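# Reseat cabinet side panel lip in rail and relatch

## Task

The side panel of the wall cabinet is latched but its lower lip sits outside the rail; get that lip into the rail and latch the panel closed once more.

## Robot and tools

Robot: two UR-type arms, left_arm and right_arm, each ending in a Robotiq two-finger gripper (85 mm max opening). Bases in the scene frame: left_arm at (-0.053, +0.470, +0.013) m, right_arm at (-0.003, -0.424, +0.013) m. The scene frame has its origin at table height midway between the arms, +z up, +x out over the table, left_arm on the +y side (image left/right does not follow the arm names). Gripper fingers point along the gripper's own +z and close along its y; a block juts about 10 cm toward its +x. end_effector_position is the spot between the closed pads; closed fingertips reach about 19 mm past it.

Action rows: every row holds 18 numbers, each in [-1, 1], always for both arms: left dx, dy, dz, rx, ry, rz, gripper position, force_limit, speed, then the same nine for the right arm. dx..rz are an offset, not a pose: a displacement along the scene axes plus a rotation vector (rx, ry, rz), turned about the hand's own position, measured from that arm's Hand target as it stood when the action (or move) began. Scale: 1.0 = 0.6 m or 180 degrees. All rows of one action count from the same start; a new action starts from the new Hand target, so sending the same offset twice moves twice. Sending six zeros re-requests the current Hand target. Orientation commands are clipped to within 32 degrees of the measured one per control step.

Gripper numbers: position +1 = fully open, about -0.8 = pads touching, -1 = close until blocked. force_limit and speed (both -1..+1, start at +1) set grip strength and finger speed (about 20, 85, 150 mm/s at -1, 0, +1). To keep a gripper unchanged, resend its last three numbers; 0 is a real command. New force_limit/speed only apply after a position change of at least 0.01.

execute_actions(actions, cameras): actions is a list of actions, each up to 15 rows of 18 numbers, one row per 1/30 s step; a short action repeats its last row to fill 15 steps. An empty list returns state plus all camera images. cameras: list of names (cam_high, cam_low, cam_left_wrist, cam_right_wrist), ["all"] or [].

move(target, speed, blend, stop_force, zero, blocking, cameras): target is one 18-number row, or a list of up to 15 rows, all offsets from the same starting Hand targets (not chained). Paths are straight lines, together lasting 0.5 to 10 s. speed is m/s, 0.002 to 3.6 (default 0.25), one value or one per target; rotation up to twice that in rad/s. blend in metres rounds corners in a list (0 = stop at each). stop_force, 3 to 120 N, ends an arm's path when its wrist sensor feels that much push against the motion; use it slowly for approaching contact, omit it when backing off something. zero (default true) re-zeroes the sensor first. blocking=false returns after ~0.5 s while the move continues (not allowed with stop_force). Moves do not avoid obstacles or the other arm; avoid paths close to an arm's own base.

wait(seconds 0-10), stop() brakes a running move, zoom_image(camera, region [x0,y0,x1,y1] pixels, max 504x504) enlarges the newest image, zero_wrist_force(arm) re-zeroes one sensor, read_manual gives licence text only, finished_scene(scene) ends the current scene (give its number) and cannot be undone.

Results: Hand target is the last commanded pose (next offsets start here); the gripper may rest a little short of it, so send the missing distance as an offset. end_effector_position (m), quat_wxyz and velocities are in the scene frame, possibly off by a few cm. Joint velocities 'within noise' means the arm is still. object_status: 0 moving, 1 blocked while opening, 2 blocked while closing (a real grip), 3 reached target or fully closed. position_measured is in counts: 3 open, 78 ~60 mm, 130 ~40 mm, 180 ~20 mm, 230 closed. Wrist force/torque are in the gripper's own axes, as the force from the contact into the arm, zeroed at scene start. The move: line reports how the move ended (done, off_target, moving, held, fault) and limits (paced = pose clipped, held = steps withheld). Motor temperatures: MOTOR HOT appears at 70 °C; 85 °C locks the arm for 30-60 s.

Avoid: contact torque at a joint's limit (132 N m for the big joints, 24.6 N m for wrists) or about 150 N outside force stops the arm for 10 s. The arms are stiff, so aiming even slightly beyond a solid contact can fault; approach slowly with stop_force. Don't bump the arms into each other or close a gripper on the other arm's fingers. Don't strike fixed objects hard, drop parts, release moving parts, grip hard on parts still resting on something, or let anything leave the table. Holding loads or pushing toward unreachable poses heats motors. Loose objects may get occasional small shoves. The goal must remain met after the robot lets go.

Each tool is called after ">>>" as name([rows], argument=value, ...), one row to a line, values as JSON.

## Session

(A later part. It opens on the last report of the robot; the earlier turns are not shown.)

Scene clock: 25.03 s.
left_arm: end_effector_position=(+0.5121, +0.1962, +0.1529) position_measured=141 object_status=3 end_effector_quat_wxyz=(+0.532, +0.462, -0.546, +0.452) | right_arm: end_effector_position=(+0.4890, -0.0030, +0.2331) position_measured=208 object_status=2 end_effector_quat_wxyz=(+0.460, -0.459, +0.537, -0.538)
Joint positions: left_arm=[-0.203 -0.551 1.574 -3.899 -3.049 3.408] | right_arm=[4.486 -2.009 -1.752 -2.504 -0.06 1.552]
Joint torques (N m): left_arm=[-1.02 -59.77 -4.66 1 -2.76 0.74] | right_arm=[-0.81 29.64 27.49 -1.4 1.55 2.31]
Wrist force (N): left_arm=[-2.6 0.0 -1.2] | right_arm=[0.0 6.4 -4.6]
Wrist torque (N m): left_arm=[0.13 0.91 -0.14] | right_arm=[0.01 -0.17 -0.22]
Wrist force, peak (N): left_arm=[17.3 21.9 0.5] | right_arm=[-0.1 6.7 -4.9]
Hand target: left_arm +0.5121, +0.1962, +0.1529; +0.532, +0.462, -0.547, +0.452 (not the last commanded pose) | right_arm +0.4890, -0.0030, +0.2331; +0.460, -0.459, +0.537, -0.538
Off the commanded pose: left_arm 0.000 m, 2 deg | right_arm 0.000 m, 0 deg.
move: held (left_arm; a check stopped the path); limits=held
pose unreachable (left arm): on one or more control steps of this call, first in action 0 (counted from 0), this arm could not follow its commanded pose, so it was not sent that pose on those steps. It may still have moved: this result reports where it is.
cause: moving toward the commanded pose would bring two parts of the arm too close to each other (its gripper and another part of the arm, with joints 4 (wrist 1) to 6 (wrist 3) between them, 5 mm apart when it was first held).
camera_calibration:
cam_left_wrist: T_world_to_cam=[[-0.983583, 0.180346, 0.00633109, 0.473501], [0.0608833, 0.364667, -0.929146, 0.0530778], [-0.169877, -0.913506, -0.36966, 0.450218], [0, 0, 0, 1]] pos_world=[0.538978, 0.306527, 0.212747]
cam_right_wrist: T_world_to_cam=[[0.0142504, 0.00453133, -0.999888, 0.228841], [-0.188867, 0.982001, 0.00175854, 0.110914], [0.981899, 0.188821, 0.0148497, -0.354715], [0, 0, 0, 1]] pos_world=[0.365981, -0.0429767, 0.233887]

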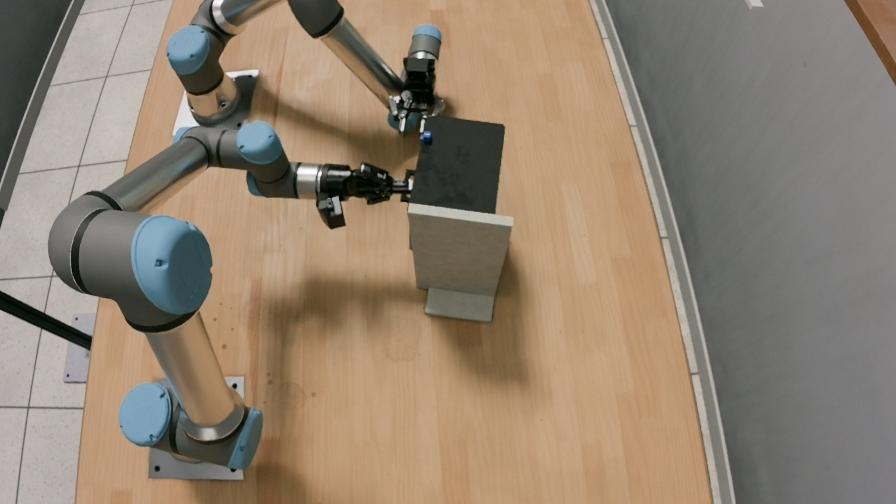

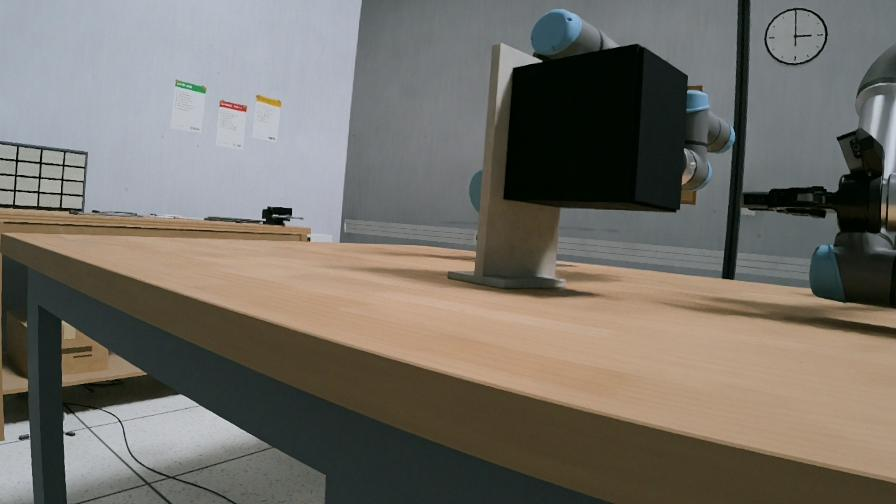

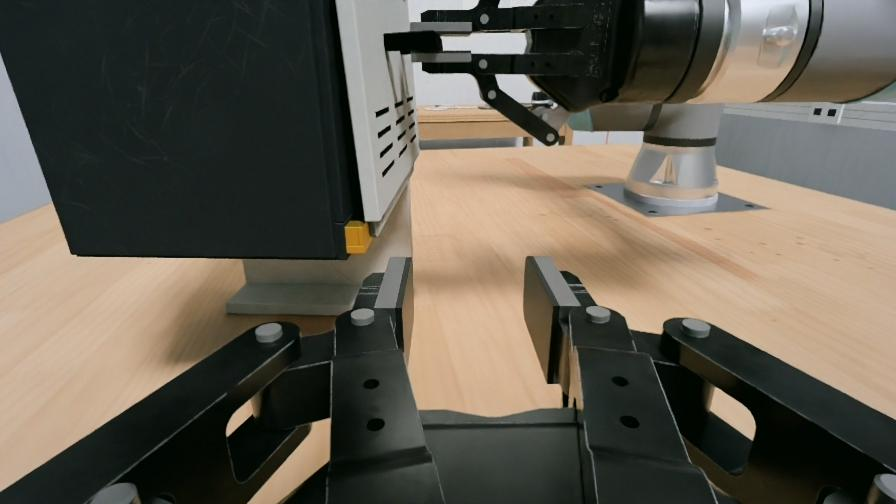

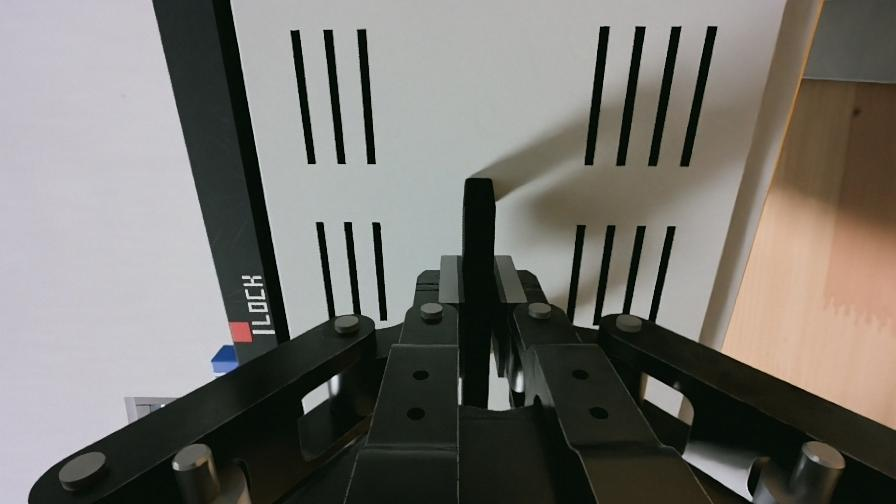

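>>> move(target=[0,0,0,0,0,0,-0.1,-0.7,-0.5,-0.066,0.0103,0,0,0,0,-1,-0.4,-1], speed=0.05, stop_force=20, cameras=["all"])

>>> zoom_image(camera="cam_left_wrist", region=[290, 60, 470, 260])

Scene clock: 28.23 s.
left_arm: end_effector_position=(+0.5121, +0.1962, +0.1529) position_measured=141 object_status=3 end_effector_quat_wxyz=(+0.532, +0.462, -0.546, +0.452) | right_arm: end_effector_position=(+0.4493, +0.0032, +0.2331) position_measured=208 object_status=2 end_effector_quat_wxyz=(+0.459, -0.459, +0.538, -0.538)
Joint positions: left_arm=[-0.203 -0.551 1.574 -3.899 -3.049 3.408] | right_arm=[4.567 -1.991 -1.779 -2.522 0.021 1.58]
Joint torques (N m): left_arm=[4.85 -60.3 -4.85 1.06 -2.8 1.36] | right_arm=[9.83 28.71 26.83 -1.91 1.76 2.16]
Wrist force (N): left_arm=[-2.5 0.2 -1.2] | right_arm=[-0.4 6.9 -4.3]
Wrist torque (N m): left_arm=[0.15 0.88 -0.13] | right_arm=[0.07 -0.11 -0.22]
Wrist force, peak (N): left_arm=[-2.8 -0.1 -1.5] | right_arm=[-0.1 7.3 -4.6]
Hand target: left_arm +0.5121, +0.1962, +0.1529; +0.532, +0.462, -0.546, +0.452 | right_arm +0.4494, +0.0032, +0.2331; +0.460, -0.459, +0.537, -0.538
Off the commanded pose: left_arm 0.000 m, 0 deg | right_arm 0.000 m, 0 deg.
move: done
camera_calibration:
cam_left_wrist: T_world_to_cam=[[-0.983583, 0.180346, 0.00633109, 0.473483], [0.0608833, 0.364667, -0.929146, 0.0530413], [-0.169877, -0.913506, -0.36966, 0.450309], [0, 0, 0, 1]] pos_world=[0.538978, 0.306627, 0.212747]
cam_right_wrist: T_world_to_cam=[[0.0133096, 0.00465307, -0.999901, 0.229792], [-0.188867, 0.982001, 0.00205577, 0.0972743], [0.981912, 0.188821, 0.0139489, -0.316791], [0, 0, 0, 1]] pos_world=[0.326375, -0.0367759, 0.233988]

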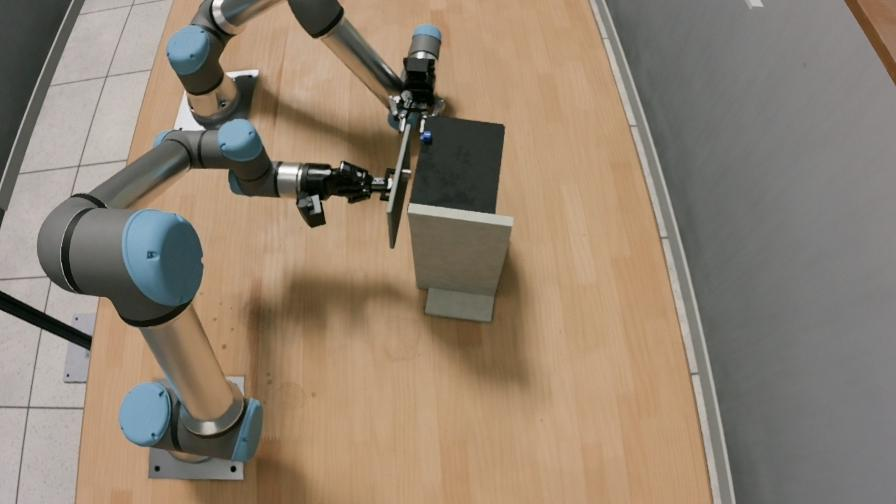

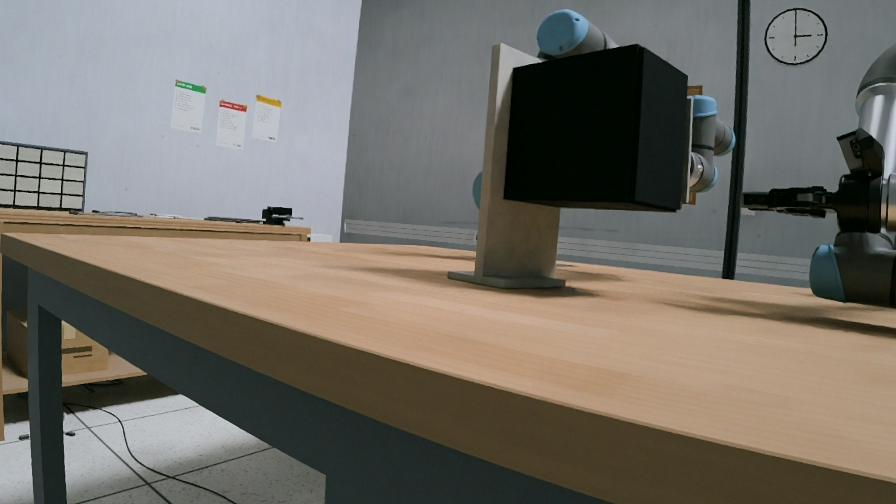

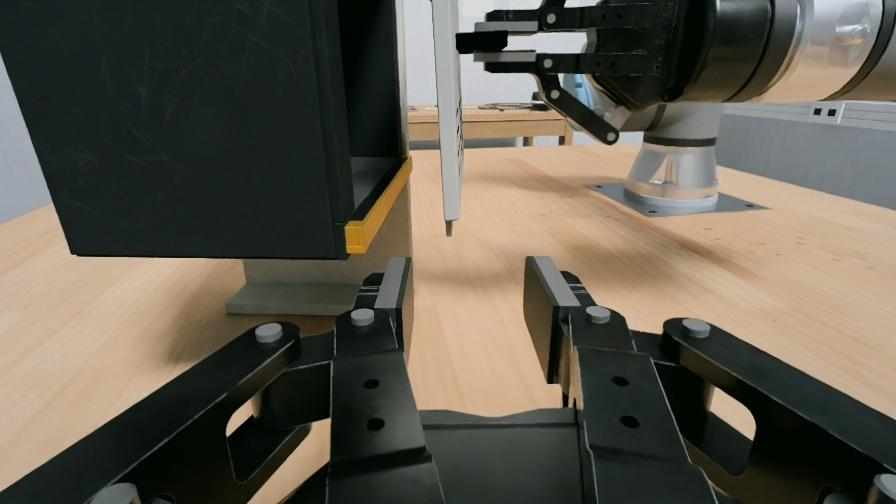

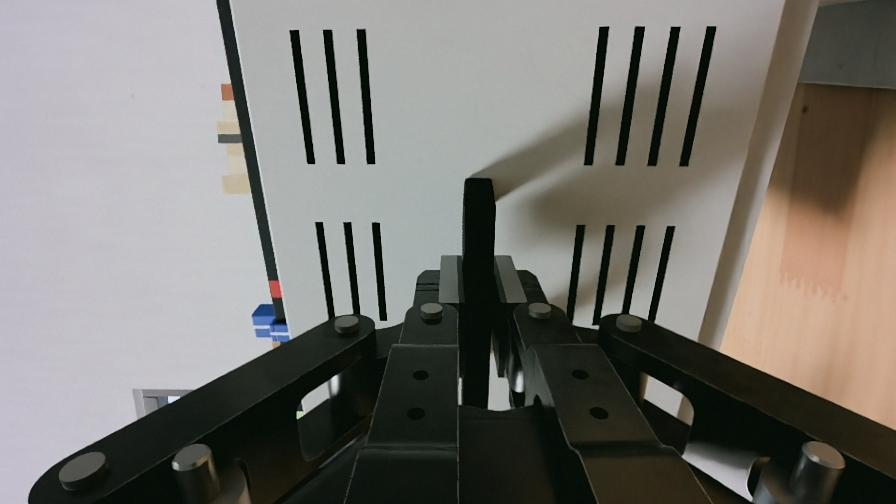

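Scaled by 2.520 from the camera's 896x504 image, which has a finer 1280x720 frame.

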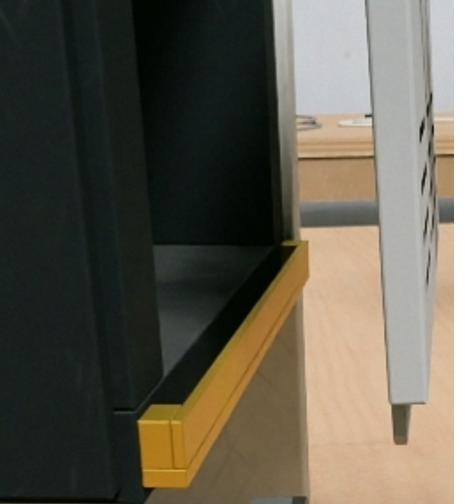

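>>> zoom_image(camera="cam_left_wrist", region=[325, 145, 425, 265])

>>> zoom_image(camera="cam_left_wrist", region=[410, 0, 500, 250])

Scaled by 4.200 from the camera's 896x504 image, which has a finer 1280x720 frame.

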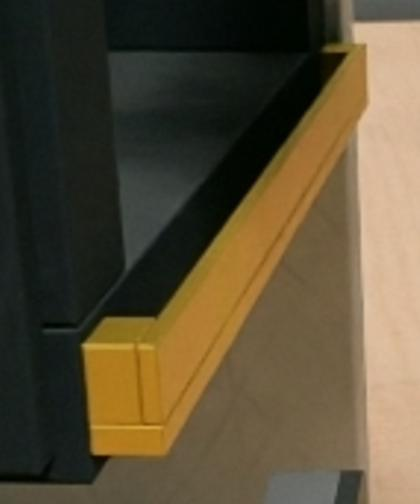

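Scaled by 2.016 from the camera's 896x504 image, which has a finer 1280x720 frame.

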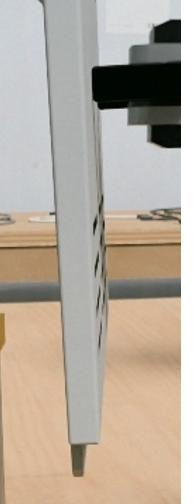

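>>> move([
  [0,0,0,0,0,0,-0.1,-0.7,-0.5,0.0165,-0.0026,0.0135,-0.0068,-0.0439,0,-1,-0.4,-1],
  [0,0,0,0,0,0,-0.1,-0.7,-0.5,0.0573,-0.0089,0.0135,-0.0068,-0.0439,0,-1,-0.4,-1],
], speed=0.06, stop_force=15, cameras=["cam_left_wrist","cam_right_wrist"])

>>> zoom_image(camera="cam_left_wrist", region=[325, 145, 425, 265])

>>> zoom_image(camera="cam_left_wrist", region=[310, 0, 450, 250])

Scene clock: 35.87 s.
left_arm: end_effector_position=(+0.5121, +0.1962, +0.1529) position_measured=141 object_status=3 end_effector_quat_wxyz=(+0.532, +0.462, -0.546, +0.452) | right_arm: end_effector_position=(+0.4837, -0.0022, +0.2412) position_measured=208 object_status=2 end_effector_quat_wxyz=(+0.491, -0.426, +0.499, -0.574)
Joint positions: left_arm=[-0.203 -0.551 1.574 -3.899 -3.049 3.408] | right_arm=[4.492 -2.008 -2.085 -0.987 -0.151 0.372]
Joint torques (N m): left_arm=[5.69 -59.41 -5.3 0.83 -2.78 1.09] | right_arm=[7.98 27.41 10.68 4.97 -4.82 -1.84]
Wrist force (N): left_arm=[-2.9 -0.2 -1.3] | right_arm=[0.0 6.7 -8.6]
Wrist torque (N m): left_arm=[0.11 0.95 -0.14] | right_arm=[-0.30 -0.35 -0.10]
Wrist force, peak (N): left_arm=[-2.9 0.0 -1.4] | right_arm=[0.0 7.9 -8.4]
Hand target: left_arm +0.5121, +0.1962, +0.1529; +0.532, +0.462, -0.546, +0.452 | right_arm +0.4837, -0.0022, +0.2412; +0.491, -0.426, +0.499, -0.574
Off the commanded pose: left_arm 0.000 m, 0 deg | right_arm 0.000 m, 0 deg.
move: done
camera_calibration:
cam_left_wrist: T_world_to_cam=[[-0.983583, 0.180346, 0.00633109, 0.473483], [0.0608833, 0.364667, -0.929146, 0.0530413], [-0.169877, -0.913506, -0.36966, 0.450309], [0, 0, 0, 1]] pos_world=[0.538978, 0.306627, 0.212747]
cam_right_wrist: T_world_to_cam=[[0.151615, -0.0167214, -0.988298, 0.167668], [-0.185929, 0.981526, -0.0451302, 0.119017], [0.970795, 0.190596, 0.145705, -0.376128], [0, 0, 0, 1]] pos_world=[0.361851, -0.0423268, 0.225881]
Images, in order (width x height): cam_left_wrist 896x504, cam_right_wrist 896x504.

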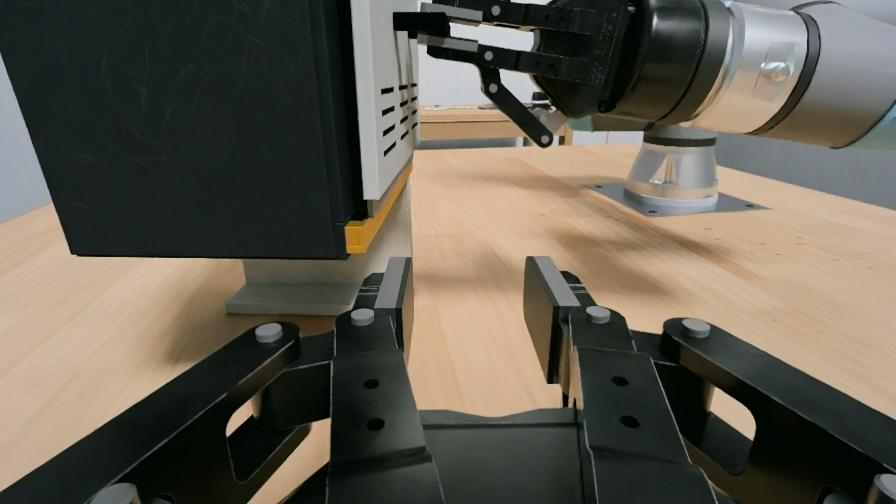

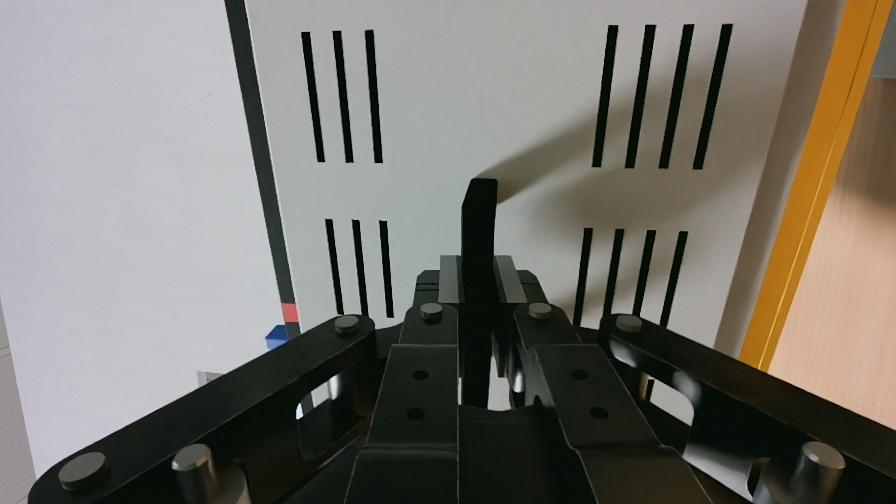

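Scaled by 4.200 from the camera's 896x504 image, which has a finer 1280x720 frame.

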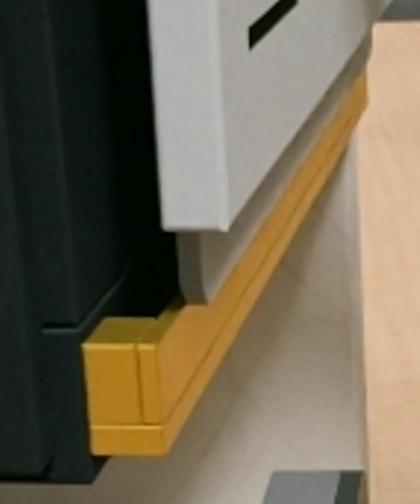

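Scaled by 2.016 from the camera's 896x504 image, which has a finer 1280x720 frame.

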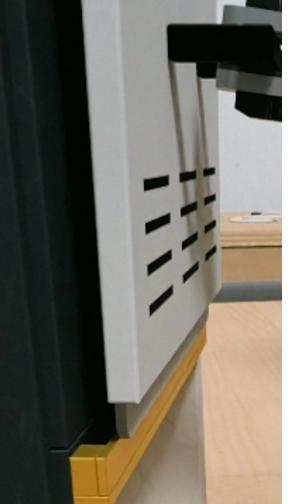

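>>> execute_actions([
  [[0,0,0,0,0,0,-0.1,-0.7,-0.5,0,0,0,0,0,0,-0.98,0.5,-1]],
  [[0,0,0,0,0,0,-0.1,-0.7,-0.5,0,0,0,0,0,0,-0.98,0.5,-1]],
], cameras=["cam_left_wrist","cam_right_wrist"])

>>> zoom_image(camera="cam_left_wrist", region=[310, 0, 450, 250])

Scene clock: 37.80 s.
left_arm: end_effector_position=(+0.5121, +0.1962, +0.1529) position_measured=141 object_status=3 end_effector_quat_wxyz=(+0.532, +0.462, -0.546, +0.452) | right_arm: end_effector_position=(+0.4837, -0.0022, +0.2412) position_measured=210 object_status=2 end_effector_quat_wxyz=(+0.491, -0.426, +0.499, -0.574)
Joint positions: left_arm=[-0.203 -0.551 1.574 -3.899 -3.049 3.408] | right_arm=[4.492 -2.008 -2.085 -0.987 -0.151 0.372]
Joint torques (N m): left_arm=[5.15 -59.34 -5.43 0.81 -2.7 1.24] | right_arm=[5.82 27.76 11.5 4.98 -2.25 -1.88]
Wrist force (N): left_arm=[-2.2 -0.1 -1.3] | right_arm=[1.2 5.6 -10.1]
Wrist torque (N m): left_arm=[0.12 0.84 -0.14] | right_arm=[-0.47 -0.41 -0.13]
Wrist force, peak (N): left_arm=[-2.8 -0.2 -1.4] | right_arm=[1.4 5.6 -10.4]
Hand target: left_arm +0.5121, +0.1962, +0.1529; +0.532, +0.462, -0.546, +0.452 | right_arm +0.4837, -0.0022, +0.2412; +0.491, -0.426, +0.499, -0.574
Off the commanded pose: left_arm 0.000 m, 0 deg | right_arm 0.000 m, 0 deg.
Step readings (end_effector_position of left_arm | right_arm):
0: (+0.5121, +0.1962, +0.1529) | (+0.4837, -0.0022, +0.2412)
1: (+0.5121, +0.1962, +0.1529) | (+0.4837, -0.0022, +0.2412)
2: (+0.5121, +0.1962, +0.1529) | (+0.4837, -0.0022, +0.2412)
4: (+0.5121, +0.1962, +0.1529) | (+0.4837, -0.0022, +0.2412)
8: (+0.5121, +0.1962, +0.1529) | (+0.4837, -0.0022, +0.2412)
15: (+0.5121, +0.1962, +0.1529) | (+0.4837, -0.0022, +0.2412)
16: (+0.5121, +0.1962, +0.1529) | (+0.4837, -0.0022, +0.2412)
17: (+0.5121, +0.1962, +0.1529) | (+0.4837, -0.0022, +0.2412)
19: (+0.5121, +0.1962, +0.1529) | (+0.4837, -0.0022, +0.2412)
23: (+0.5121, +0.1962, +0.1529) | (+0.4837, -0.0022, +0.2412)
30: (+0.5121, +0.1962, +0.1529) | (+0.4837, -0.0022, +0.2412)
camera_calibration:
cam_left_wrist: T_world_to_cam=[[-0.983583, 0.180346, 0.00633109, 0.473483], [0.0608833, 0.364667, -0.929146, 0.0530413], [-0.169877, -0.913506, -0.36966, 0.450309], [0, 0, 0, 1]] pos_world=[0.538978, 0.306627, 0.212747]
cam_right_wrist: T_world_to_cam=[[0.151615, -0.0167214, -0.988298, 0.167683], [-0.185929, 0.981526, -0.0451302, 0.118999], [0.970795, 0.190596, 0.145705, -0.376031], [0, 0, 0, 1]] pos_world=[0.361751, -0.0423268, 0.225881]
Images, in order (width x height): cam_left_wrist 896x504, cam_right_wrist 896x504.

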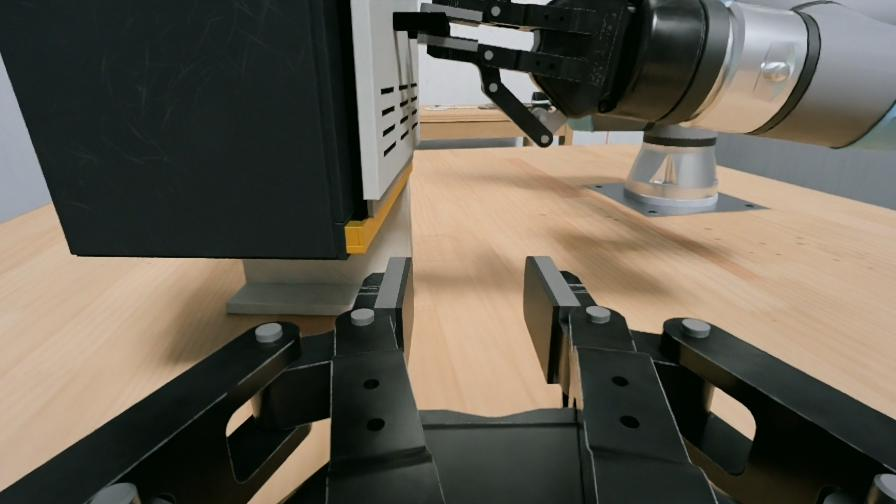

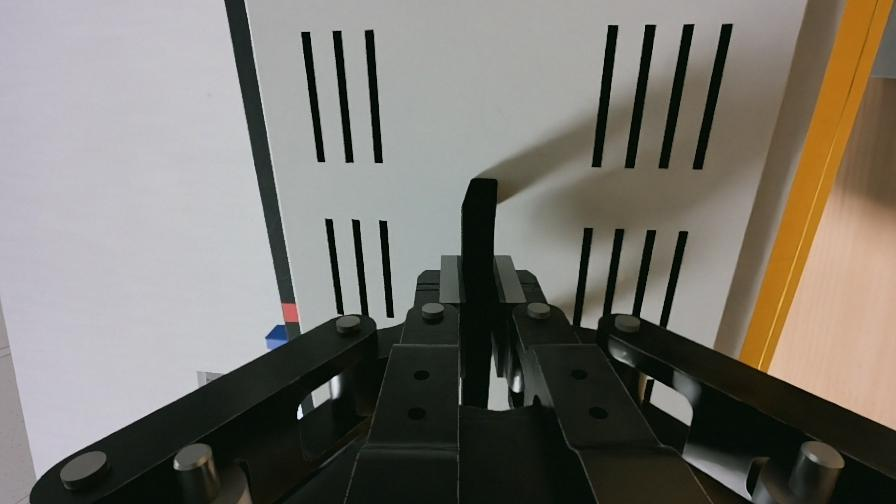

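Scaled by 2.016 from the camera's 896x504 image, which has a finer 1280x720 frame.

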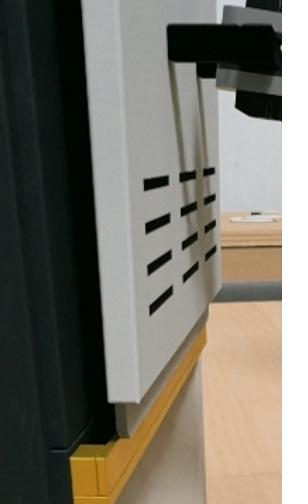

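>>> move([
  [0,0,0,0,0,0,-0.1,-0.7,-0.5,-0.006,0.001,0.008,0,0,0,-0.98,0.5,-1],
  [0,0,0,0,0,0,-0.1,-0.7,-0.5,-0.006,0.001,0.003,-0.0043,-0.0275,0,-0.98,0.5,-1],
  [0,0,0,0,0,0,-0.1,-0.7,-0.5,0.0013,-0.0002,0.003,-0.0043,-0.0275,0,-0.98,0.5,-1],
], speed=0.06, stop_force=15, cameras=["cam_left_wrist","cam_right_wrist"])

>>> zoom_image(camera="cam_left_wrist", region=[310, 0, 450, 250])

>>> zoom_image(camera="cam_left_wrist", region=[325, 145, 425, 265])

Scene clock: 43.63 s.
left_arm: end_effector_position=(+0.5121, +0.1962, +0.1529) position_measured=141 object_status=3 end_effector_quat_wxyz=(+0.532, +0.462, -0.546, +0.452) | right_arm: end_effector_position=(+0.4845, -0.0023, +0.2430) position_measured=210 object_status=2 end_effector_quat_wxyz=(+0.509, -0.404, +0.473, -0.595)
Joint positions: left_arm=[-0.203 -0.551 1.574 -3.899 -3.049 3.408] | right_arm=[4.482 -2.073 -2.099 -0.81 -0.237 0.278]
Joint torques (N m): left_arm=[5.15 -59.89 -5.46 0.85 -2.66 1.26] | right_arm=[-14.15 49.37 22.84 2.14 -4.79 2.32]
Wrist force (N): left_arm=[-2.4 -0.3 -1.3] | right_arm=[-1.3 5.4 -11.6]
Wrist torque (N m): left_arm=[0.09 0.89 -0.14] | right_arm=[-0.55 -0.45 -0.26]
Wrist force, peak (N): left_arm=[-2.8 -0.2 -1.4] | right_arm=[1.3 16.8 -14.1]
Hand target: left_arm +0.5121, +0.1962, +0.1529; +0.532, +0.462, -0.546, +0.452 | right_arm +0.4845, -0.0023, +0.2430; +0.509, -0.404, +0.473, -0.595
Off the commanded pose: left_arm 0.000 m, 0 deg | right_arm 0.000 m, 0 deg.
move: done
camera_calibration:
cam_left_wrist: T_world_to_cam=[[-0.983583, 0.180346, 0.00633109, 0.473483], [0.0608833, 0.364667, -0.929146, 0.0530413], [-0.169877, -0.913506, -0.36966, 0.450309], [0, 0, 0, 1]] pos_world=[0.538978, 0.306627, 0.212747]
cam_right_wrist: T_world_to_cam=[[0.23634, -0.0299859, -0.971208, 0.124181], [-0.18076, 0.980719, -0.0742669, 0.123937], [0.954709, 0.193108, 0.226363, -0.388915], [0, 0, 0, 1]] pos_world=[0.364355, -0.0427214, 0.217846]
Images, in order (width x height): cam_left_wrist 896x504, cam_right_wrist 896x504.

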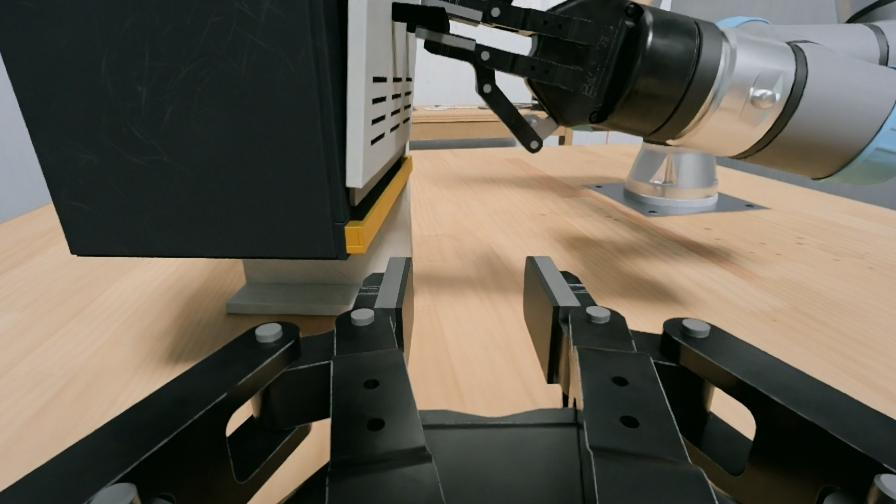

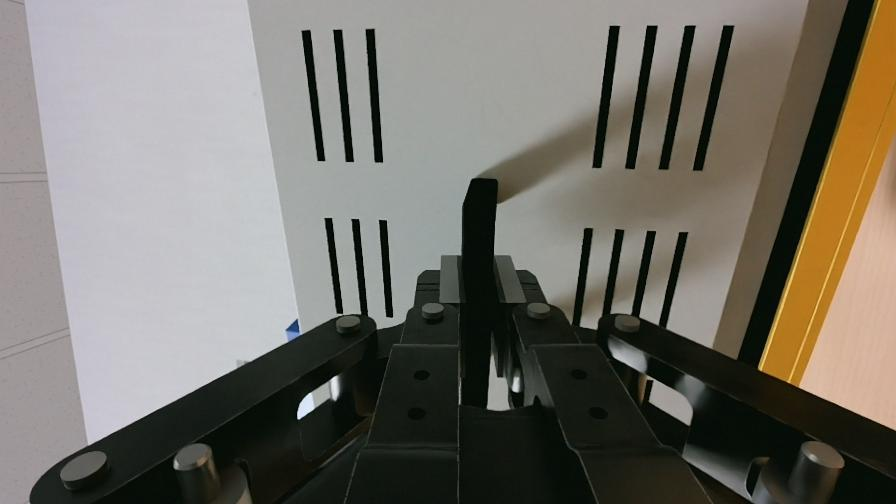

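Scaled by 2.016 from the camera's 896x504 image, which has a finer 1280x720 frame.

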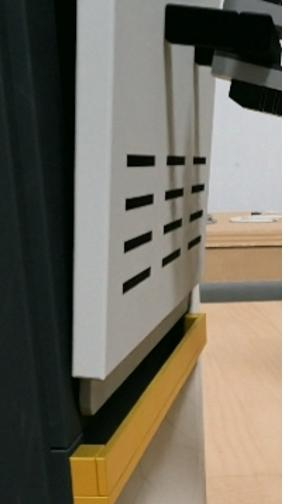

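Scaled by 4.200 from the camera's 896x504 image, which has a finer 1280x720 frame.

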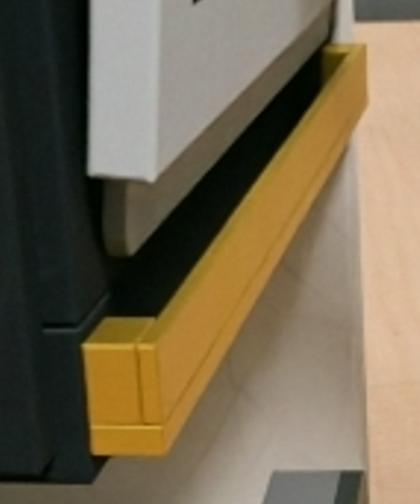

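>>> zoom_image(camera="cam_left_wrist", region=[340, 180, 380, 250])

>>> zoom_image(camera="cam_left_wrist", region=[385, 120, 425, 190])

Scaled by 7.200 from the camera's 896x504 image, which has a finer 1280x720 frame.

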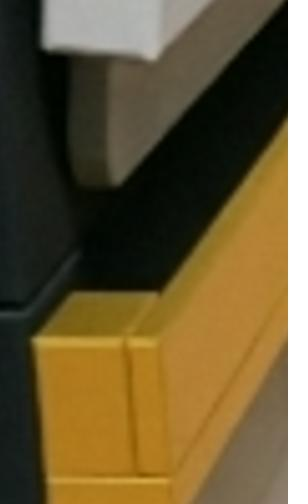

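Scaled by 7.200 from the camera's 896x504 image, which has a finer 1280x720 frame.

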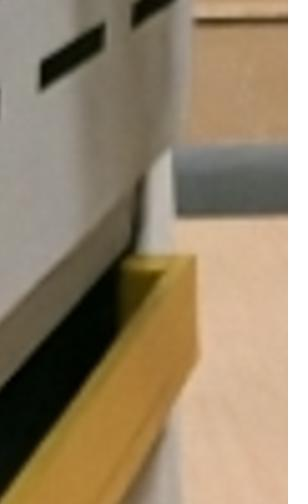

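>>> move(target=[-0.0154,-0.0988,0.0667,0,0,0,-0.1,-0.7,-0.5,0,0,0,0,0,0,-0.98,0.5,-1], speed=0.15, cameras=["cam_left_wrist"])

>>> zoom_image(camera="cam_left_wrist", region=[300, 170, 440, 330])

Scene clock: 47.40 s.
left_arm: end_effector_position=(+0.5029, +0.1369, +0.1929) position_measured=141 object_status=3 end_effector_quat_wxyz=(+0.532, +0.462, -0.546, +0.452) | right_arm: end_effector_position=(+0.4845, -0.0023, +0.2430) position_measured=210 object_status=2 end_effector_quat_wxyz=(+0.509, -0.404, +0.473, -0.595)
Joint positions: left_arm=[-0.304 -0.613 1.565 -3.965 -2.95 3.27] | right_arm=[4.482 -2.073 -2.099 -0.81 -0.237 0.278]
Joint torques (N m): left_arm=[-8.15 -41.64 -17.44 -3.11 1.69 -1.04] | right_arm=[-13.89 49.85 22.7 3.24 -5.03 2.18]
Wrist force (N): left_arm=[-1.8 0.3 -1.7] | right_arm=[-1.5 5.3 -11.7]
Wrist torque (N m): left_arm=[0.14 0.81 -0.02] | right_arm=[-0.56 -0.43 -0.25]
Wrist force, peak (N): left_arm=[-3.6 -0.2 -2.5] | right_arm=[-1.6 5.5 -11.9]
Hand target: left_arm +0.5029, +0.1369, +0.1929; +0.532, +0.462, -0.546, +0.452 | right_arm +0.4845, -0.0023, +0.2430; +0.509, -0.404, +0.473, -0.595
Off the commanded pose: left_arm 0.000 m, 0 deg | right_arm 0.000 m, 0 deg.
move: done
camera_calibration:
cam_left_wrist: T_world_to_cam=[[-0.9836, 0.180256, 0.00629555, 0.474915], [0.0608991, 0.364757, -0.929109, 0.112445], [-0.169774, -0.913488, -0.369752, 0.409363], [0, 0, 0, 1]] pos_world=[0.529778, 0.247327, 0.252847]
Images, in order (width x height): cam_left_wrist 896x504.

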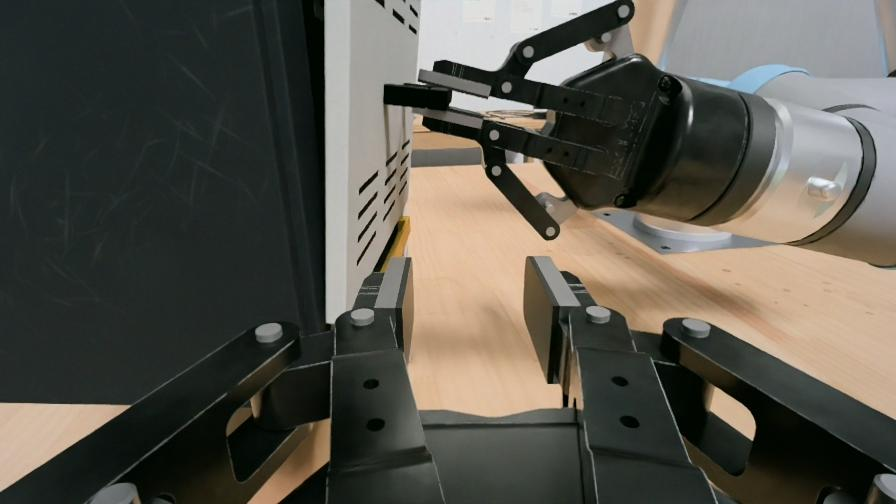

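Scaled by 3.150 from the camera's 896x504 image, which has a finer 1280x720 frame.

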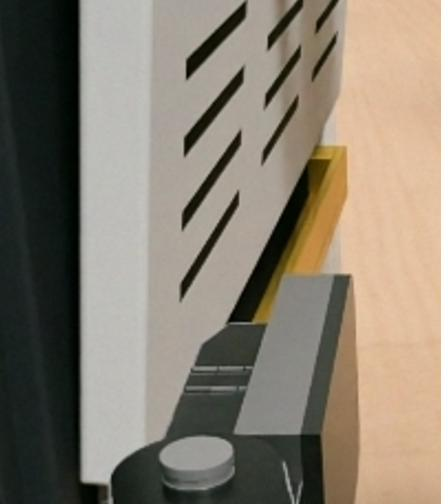

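>>> move([
  [-0.0567,-0.0067,-0.04,0,0,0,-0.1,-0.7,-0.5,0,0,0,0,0,0,-0.98,0.5,-1],
  [-0.0567,-0.0067,-0.063,0,0,0.1833,-0.1,-0.7,-0.5,0,0,0,0,0,0,-0.98,0.5,-1],
], speed=0.25, blend=0.02, cameras=["cam_left_wrist"])

>>> zoom_image(camera="cam_left_wrist", region=[100, 100, 500, 360])

Scene clock: 50.57 s.
left_arm: end_effector_position=(+0.4689, +0.1329, +0.1551) position_measured=141 object_status=3 end_effector_quat_wxyz=(+0.382, +0.598, -0.393, +0.585) | right_arm: end_effector_position=(+0.4845, -0.0023, +0.2430) position_measured=210 object_status=2 end_effector_quat_wxyz=(+0.509, -0.404, +0.473, -0.595)
Joint positions: left_arm=[-0.5 -0.69 2.058 -4.479 -2.179 3.16] | right_arm=[4.482 -2.073 -2.099 -0.81 -0.237 0.278]
Joint torques (N m): left_arm=[-8.72 -46.98 0.92 -4.07 2.01 -1.29] | right_arm=[-12.97 49.09 22.99 4.16 -5.04 2.17]
Wrist force (N): left_arm=[-2.2 0.3 -1.4] | right_arm=[-1.5 5.2 -11.6]
Wrist torque (N m): left_arm=[0.23 0.80 -0.02] | right_arm=[-0.60 -0.44 -0.25]
Wrist force, peak (N): left_arm=[-2.8 0.7 -1.7] | right_arm=[-1.4 5.5 -11.9]
Hand target: left_arm +0.4689, +0.1329, +0.1551; +0.382, +0.598, -0.393, +0.585 | right_arm +0.4845, -0.0023, +0.2430; +0.509, -0.404, +0.473, -0.595
Off the commanded pose: left_arm 0.000 m, 0 deg | right_arm 0.000 m, 0 deg.
move: done
camera_calibration:
cam_left_wrist: T_world_to_cam=[[-0.923189, -0.384293, 0.00638131, 0.489053], [-0.147537, 0.339001, -0.929145, 0.181957], [0.354901, -0.858718, -0.36966, 0.132563], [0, 0, 0, 1]] pos_world=[0.431288, 0.24009, 0.214947]
Images, in order (width x height): cam_left_wrist 896x504.

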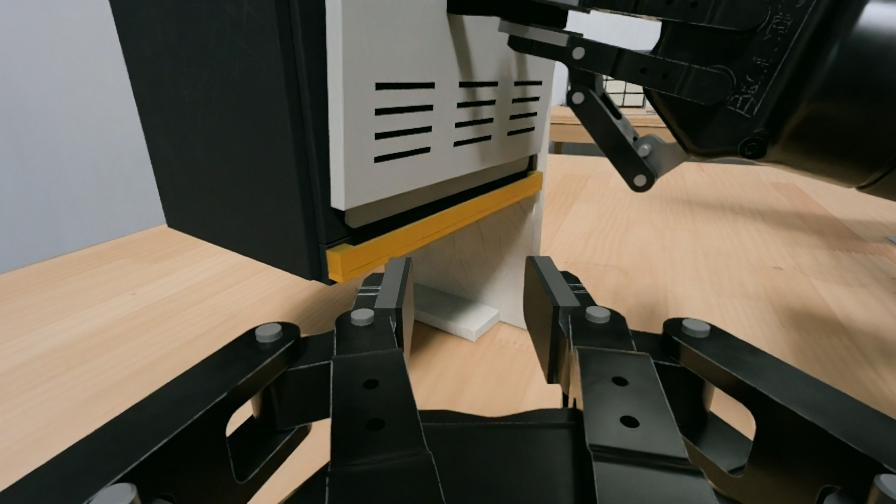

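Scaled by 1.260 from the camera's 896x504 image, which has a finer 1280x720 frame.

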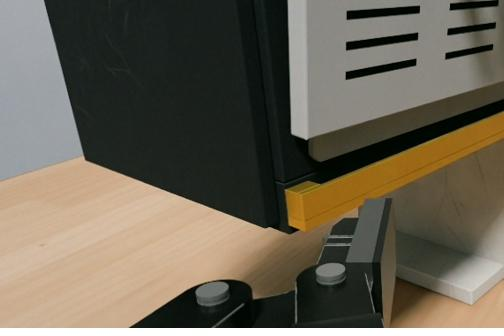

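Excellent view; zooming into both ends of the rail.

>>> zoom_image(camera="cam_left_wrist", region=[315, 180, 415, 290])

>>> zoom_image(camera="cam_left_wrist", region=[470, 140, 560, 230])

Scaled by 4.582 from the camera's 896x504 image, which has a finer 1280x720 frame.

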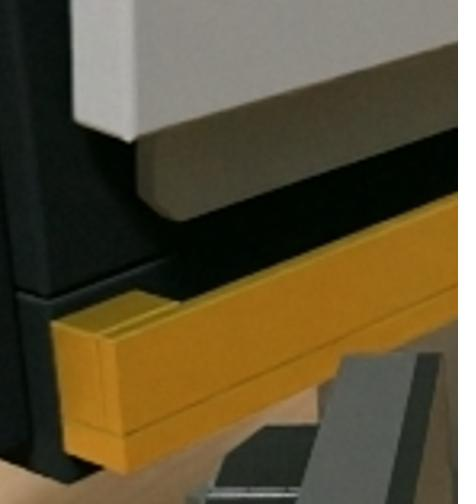

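Scaled by 5.600 from the camera's 896x504 image, which has a finer 1280x720 frame.

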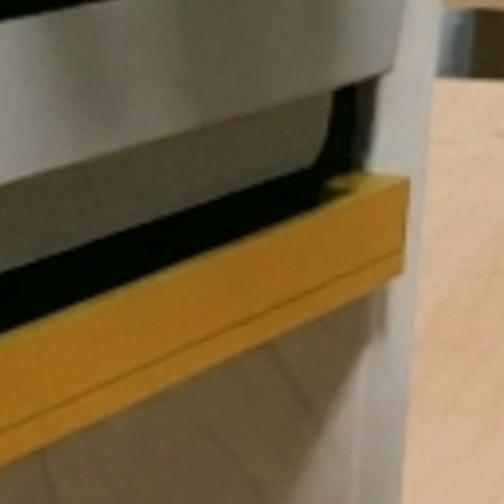

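>>> move([
  [0,0,0,0,0,0,-0.1,-0.7,-0.5,-0.002,-0.0015,0,0,0,0,-0.98,0.5,-1],
  [0,0,0,0,0,0,-0.1,-0.7,-0.5,-0.002,-0.0015,-0.04,0,0,0,-0.98,0.5,-1],
], speed=0.025, stop_force=9, cameras=["cam_left_wrist"])

>>> zoom_image(camera="cam_left_wrist", region=[315, 180, 415, 290])

>>> zoom_image(camera="cam_left_wrist", region=[470, 140, 560, 230])

Scene clock: 54.63 s.
left_arm: end_effector_position=(+0.4689, +0.1329, +0.1551) position_measured=141 object_status=3 end_effector_quat_wxyz=(+0.382, +0.598, -0.393, +0.585) | right_arm: end_effector_position=(+0.4833, -0.0032, +0.2282) position_measured=210 object_status=2 end_effector_quat_wxyz=(+0.509, -0.404, +0.473, -0.595)
Joint positions: left_arm=[-0.5 -0.69 2.058 -4.479 -2.178 3.16] | right_arm=[4.484 -2.107 -2.107 -0.762 -0.236 0.272]
Joint torques (N m): left_arm=[-7.93 -31.27 0.86 -4.07 1.89 -1.08] | right_arm=[-12.36 50.54 23.07 2.38 -5.89 2.1]
Wrist force (N): left_arm=[-2.2 0.1 -1.3] | right_arm=[0.7 6.6 -11.2]
Wrist torque (N m): left_arm=[0.20 0.81 -0.01] | right_arm=[-0.53 -0.53 -0.18]
Wrist force, peak (N): left_arm=[-2.3 0.0 -1.5] | right_arm=[-9.2 -8.4 -14.3]
Hand target: left_arm +0.4689, +0.1329, +0.1551; +0.382, +0.598, -0.393, +0.585 | right_arm +0.4833, -0.0032, +0.2282; +0.509, -0.404, +0.473, -0.595 (not the last commanded pose)
Off the commanded pose: left_arm 0.000 m, 0 deg | right_arm 0.009 m, 0 deg.
move: contact (right_arm); path passed 1 of 2 targets
camera_calibration:
cam_left_wrist: T_world_to_cam=[[-0.923143, -0.384406, 0.00633291, 0.489071], [-0.147544, 0.339017, -0.929138, 0.181954], [0.355019, -0.858661, -0.369678, 0.132502], [0, 0, 0, 1]] pos_world=[0.431288, 0.24009, 0.214947]
Images, in order (width x height): cam_left_wrist 896x504.

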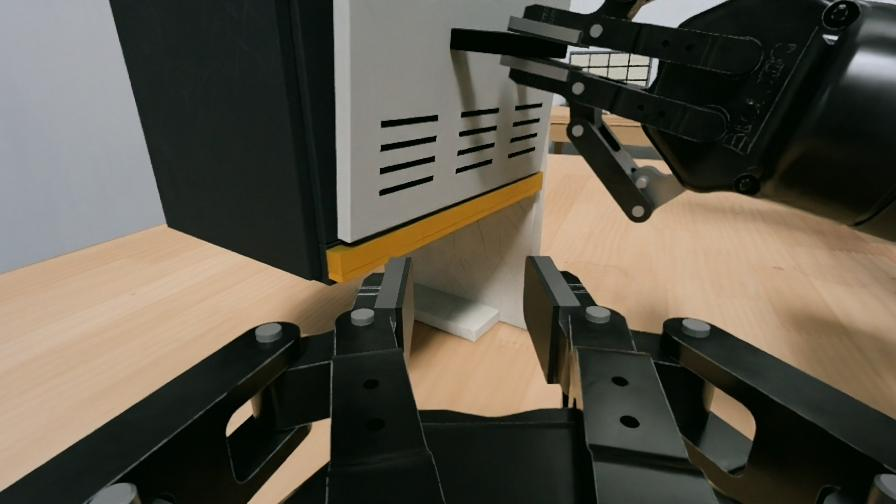

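Scaled by 4.582 from the camera's 896x504 image, which has a finer 1280x720 frame.

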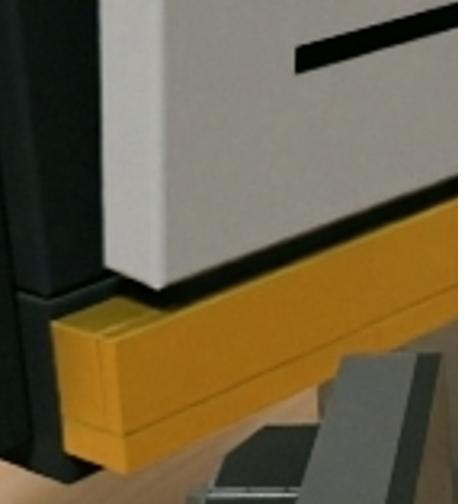

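Scaled by 5.600 from the camera's 896x504 image, which has a finer 1280x720 frame.

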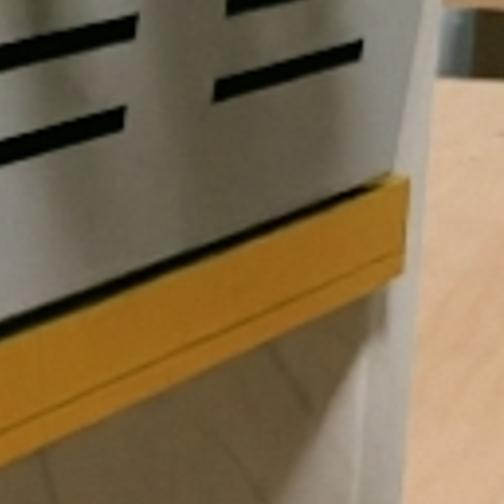

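>>> move([
  [0,0,0,0,0,0,-0.1,-0.7,-0.5,0.0002,0.001,0,0,0,0,-0.98,0.5,-1],
  [0,0,0,0,0,0,-0.1,-0.7,-0.5,0.0002,0.001,-0.02,0,0,0,-0.98,0.5,-1],
], speed=0.015, stop_force=14, cameras=["cam_left_wrist"])

>>> zoom_image(camera="cam_left_wrist", region=[315, 180, 415, 290])

>>> zoom_image(camera="cam_left_wrist", region=[470, 140, 560, 230])

Scene clock: 57.40 s.
left_arm: end_effector_position=(+0.4689, +0.1329, +0.1551) position_measured=141 object_status=3 end_effector_quat_wxyz=(+0.382, +0.598, -0.393, +0.585) | right_arm: end_effector_position=(+0.4834, -0.0027, +0.2275) position_measured=210 object_status=2 end_effector_quat_wxyz=(+0.509, -0.404, +0.473, -0.595)
Joint positions: left_arm=[-0.5 -0.69 2.058 -4.479 -2.178 3.16] | right_arm=[4.484 -2.11 -2.106 -0.76 -0.237 0.272]
Joint torques (N m): left_arm=[-7.76 -31.07 1.45 -4.06 1.89 -1.27] | right_arm=[-11.05 46.93 5.11 1.95 -3.56 -1.13]
Wrist force (N): left_arm=[-1.8 0.0 -1.1] | right_arm=[-5.0 -0.5 -12.0]
Wrist torque (N m): left_arm=[0.19 0.75 -0.01] | right_arm=[-0.51 -0.42 -0.30]
Wrist force, peak (N): left_arm=[-2.2 0.0 -1.6] | right_arm=[-8.4 -11.8 -13.9]
Hand target: left_arm +0.4689, +0.1329, +0.1551; +0.382, +0.598, -0.393, +0.585 | right_arm +0.4834, -0.0027, +0.2275; +0.509, -0.404, +0.473, -0.595 (not the last commanded pose)
Off the commanded pose: left_arm 0.000 m, 0 deg | right_arm 0.011 m, 0 deg.
move: contact (right_arm); path passed 1 of 2 targets
camera_calibration:
cam_left_wrist: T_world_to_cam=[[-0.923143, -0.384406, 0.00633291, 0.489071], [-0.147544, 0.339017, -0.929138, 0.181954], [0.355019, -0.858661, -0.369678, 0.132502], [0, 0, 0, 1]] pos_world=[0.431288, 0.24009, 0.214947]
Images, in order (width x height): cam_left_wrist 896x504.

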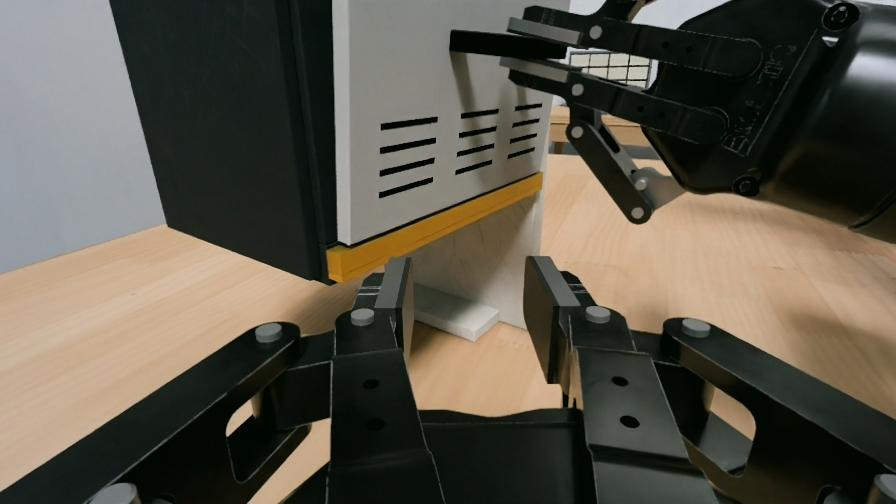

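Scaled by 4.582 from the camera's 896x504 image, which has a finer 1280x720 frame.

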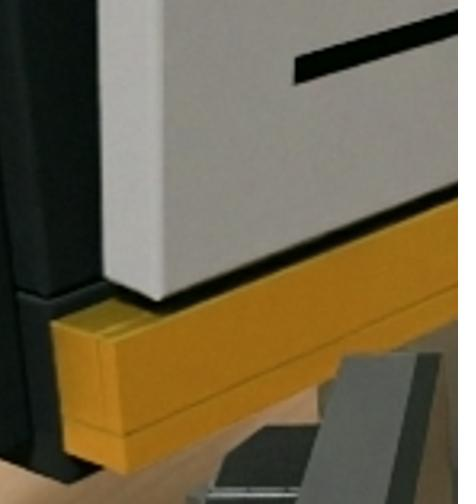

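Scaled by 5.600 from the camera's 896x504 image, which has a finer 1280x720 frame.

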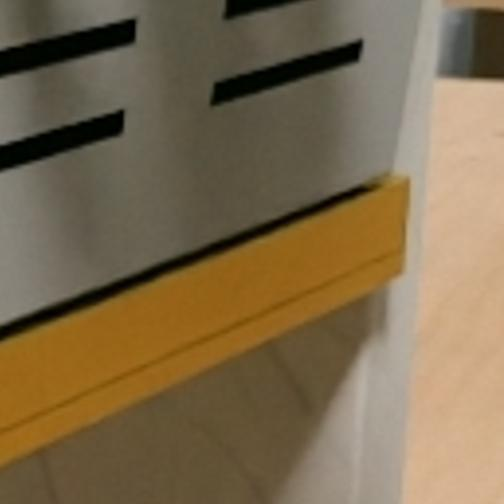

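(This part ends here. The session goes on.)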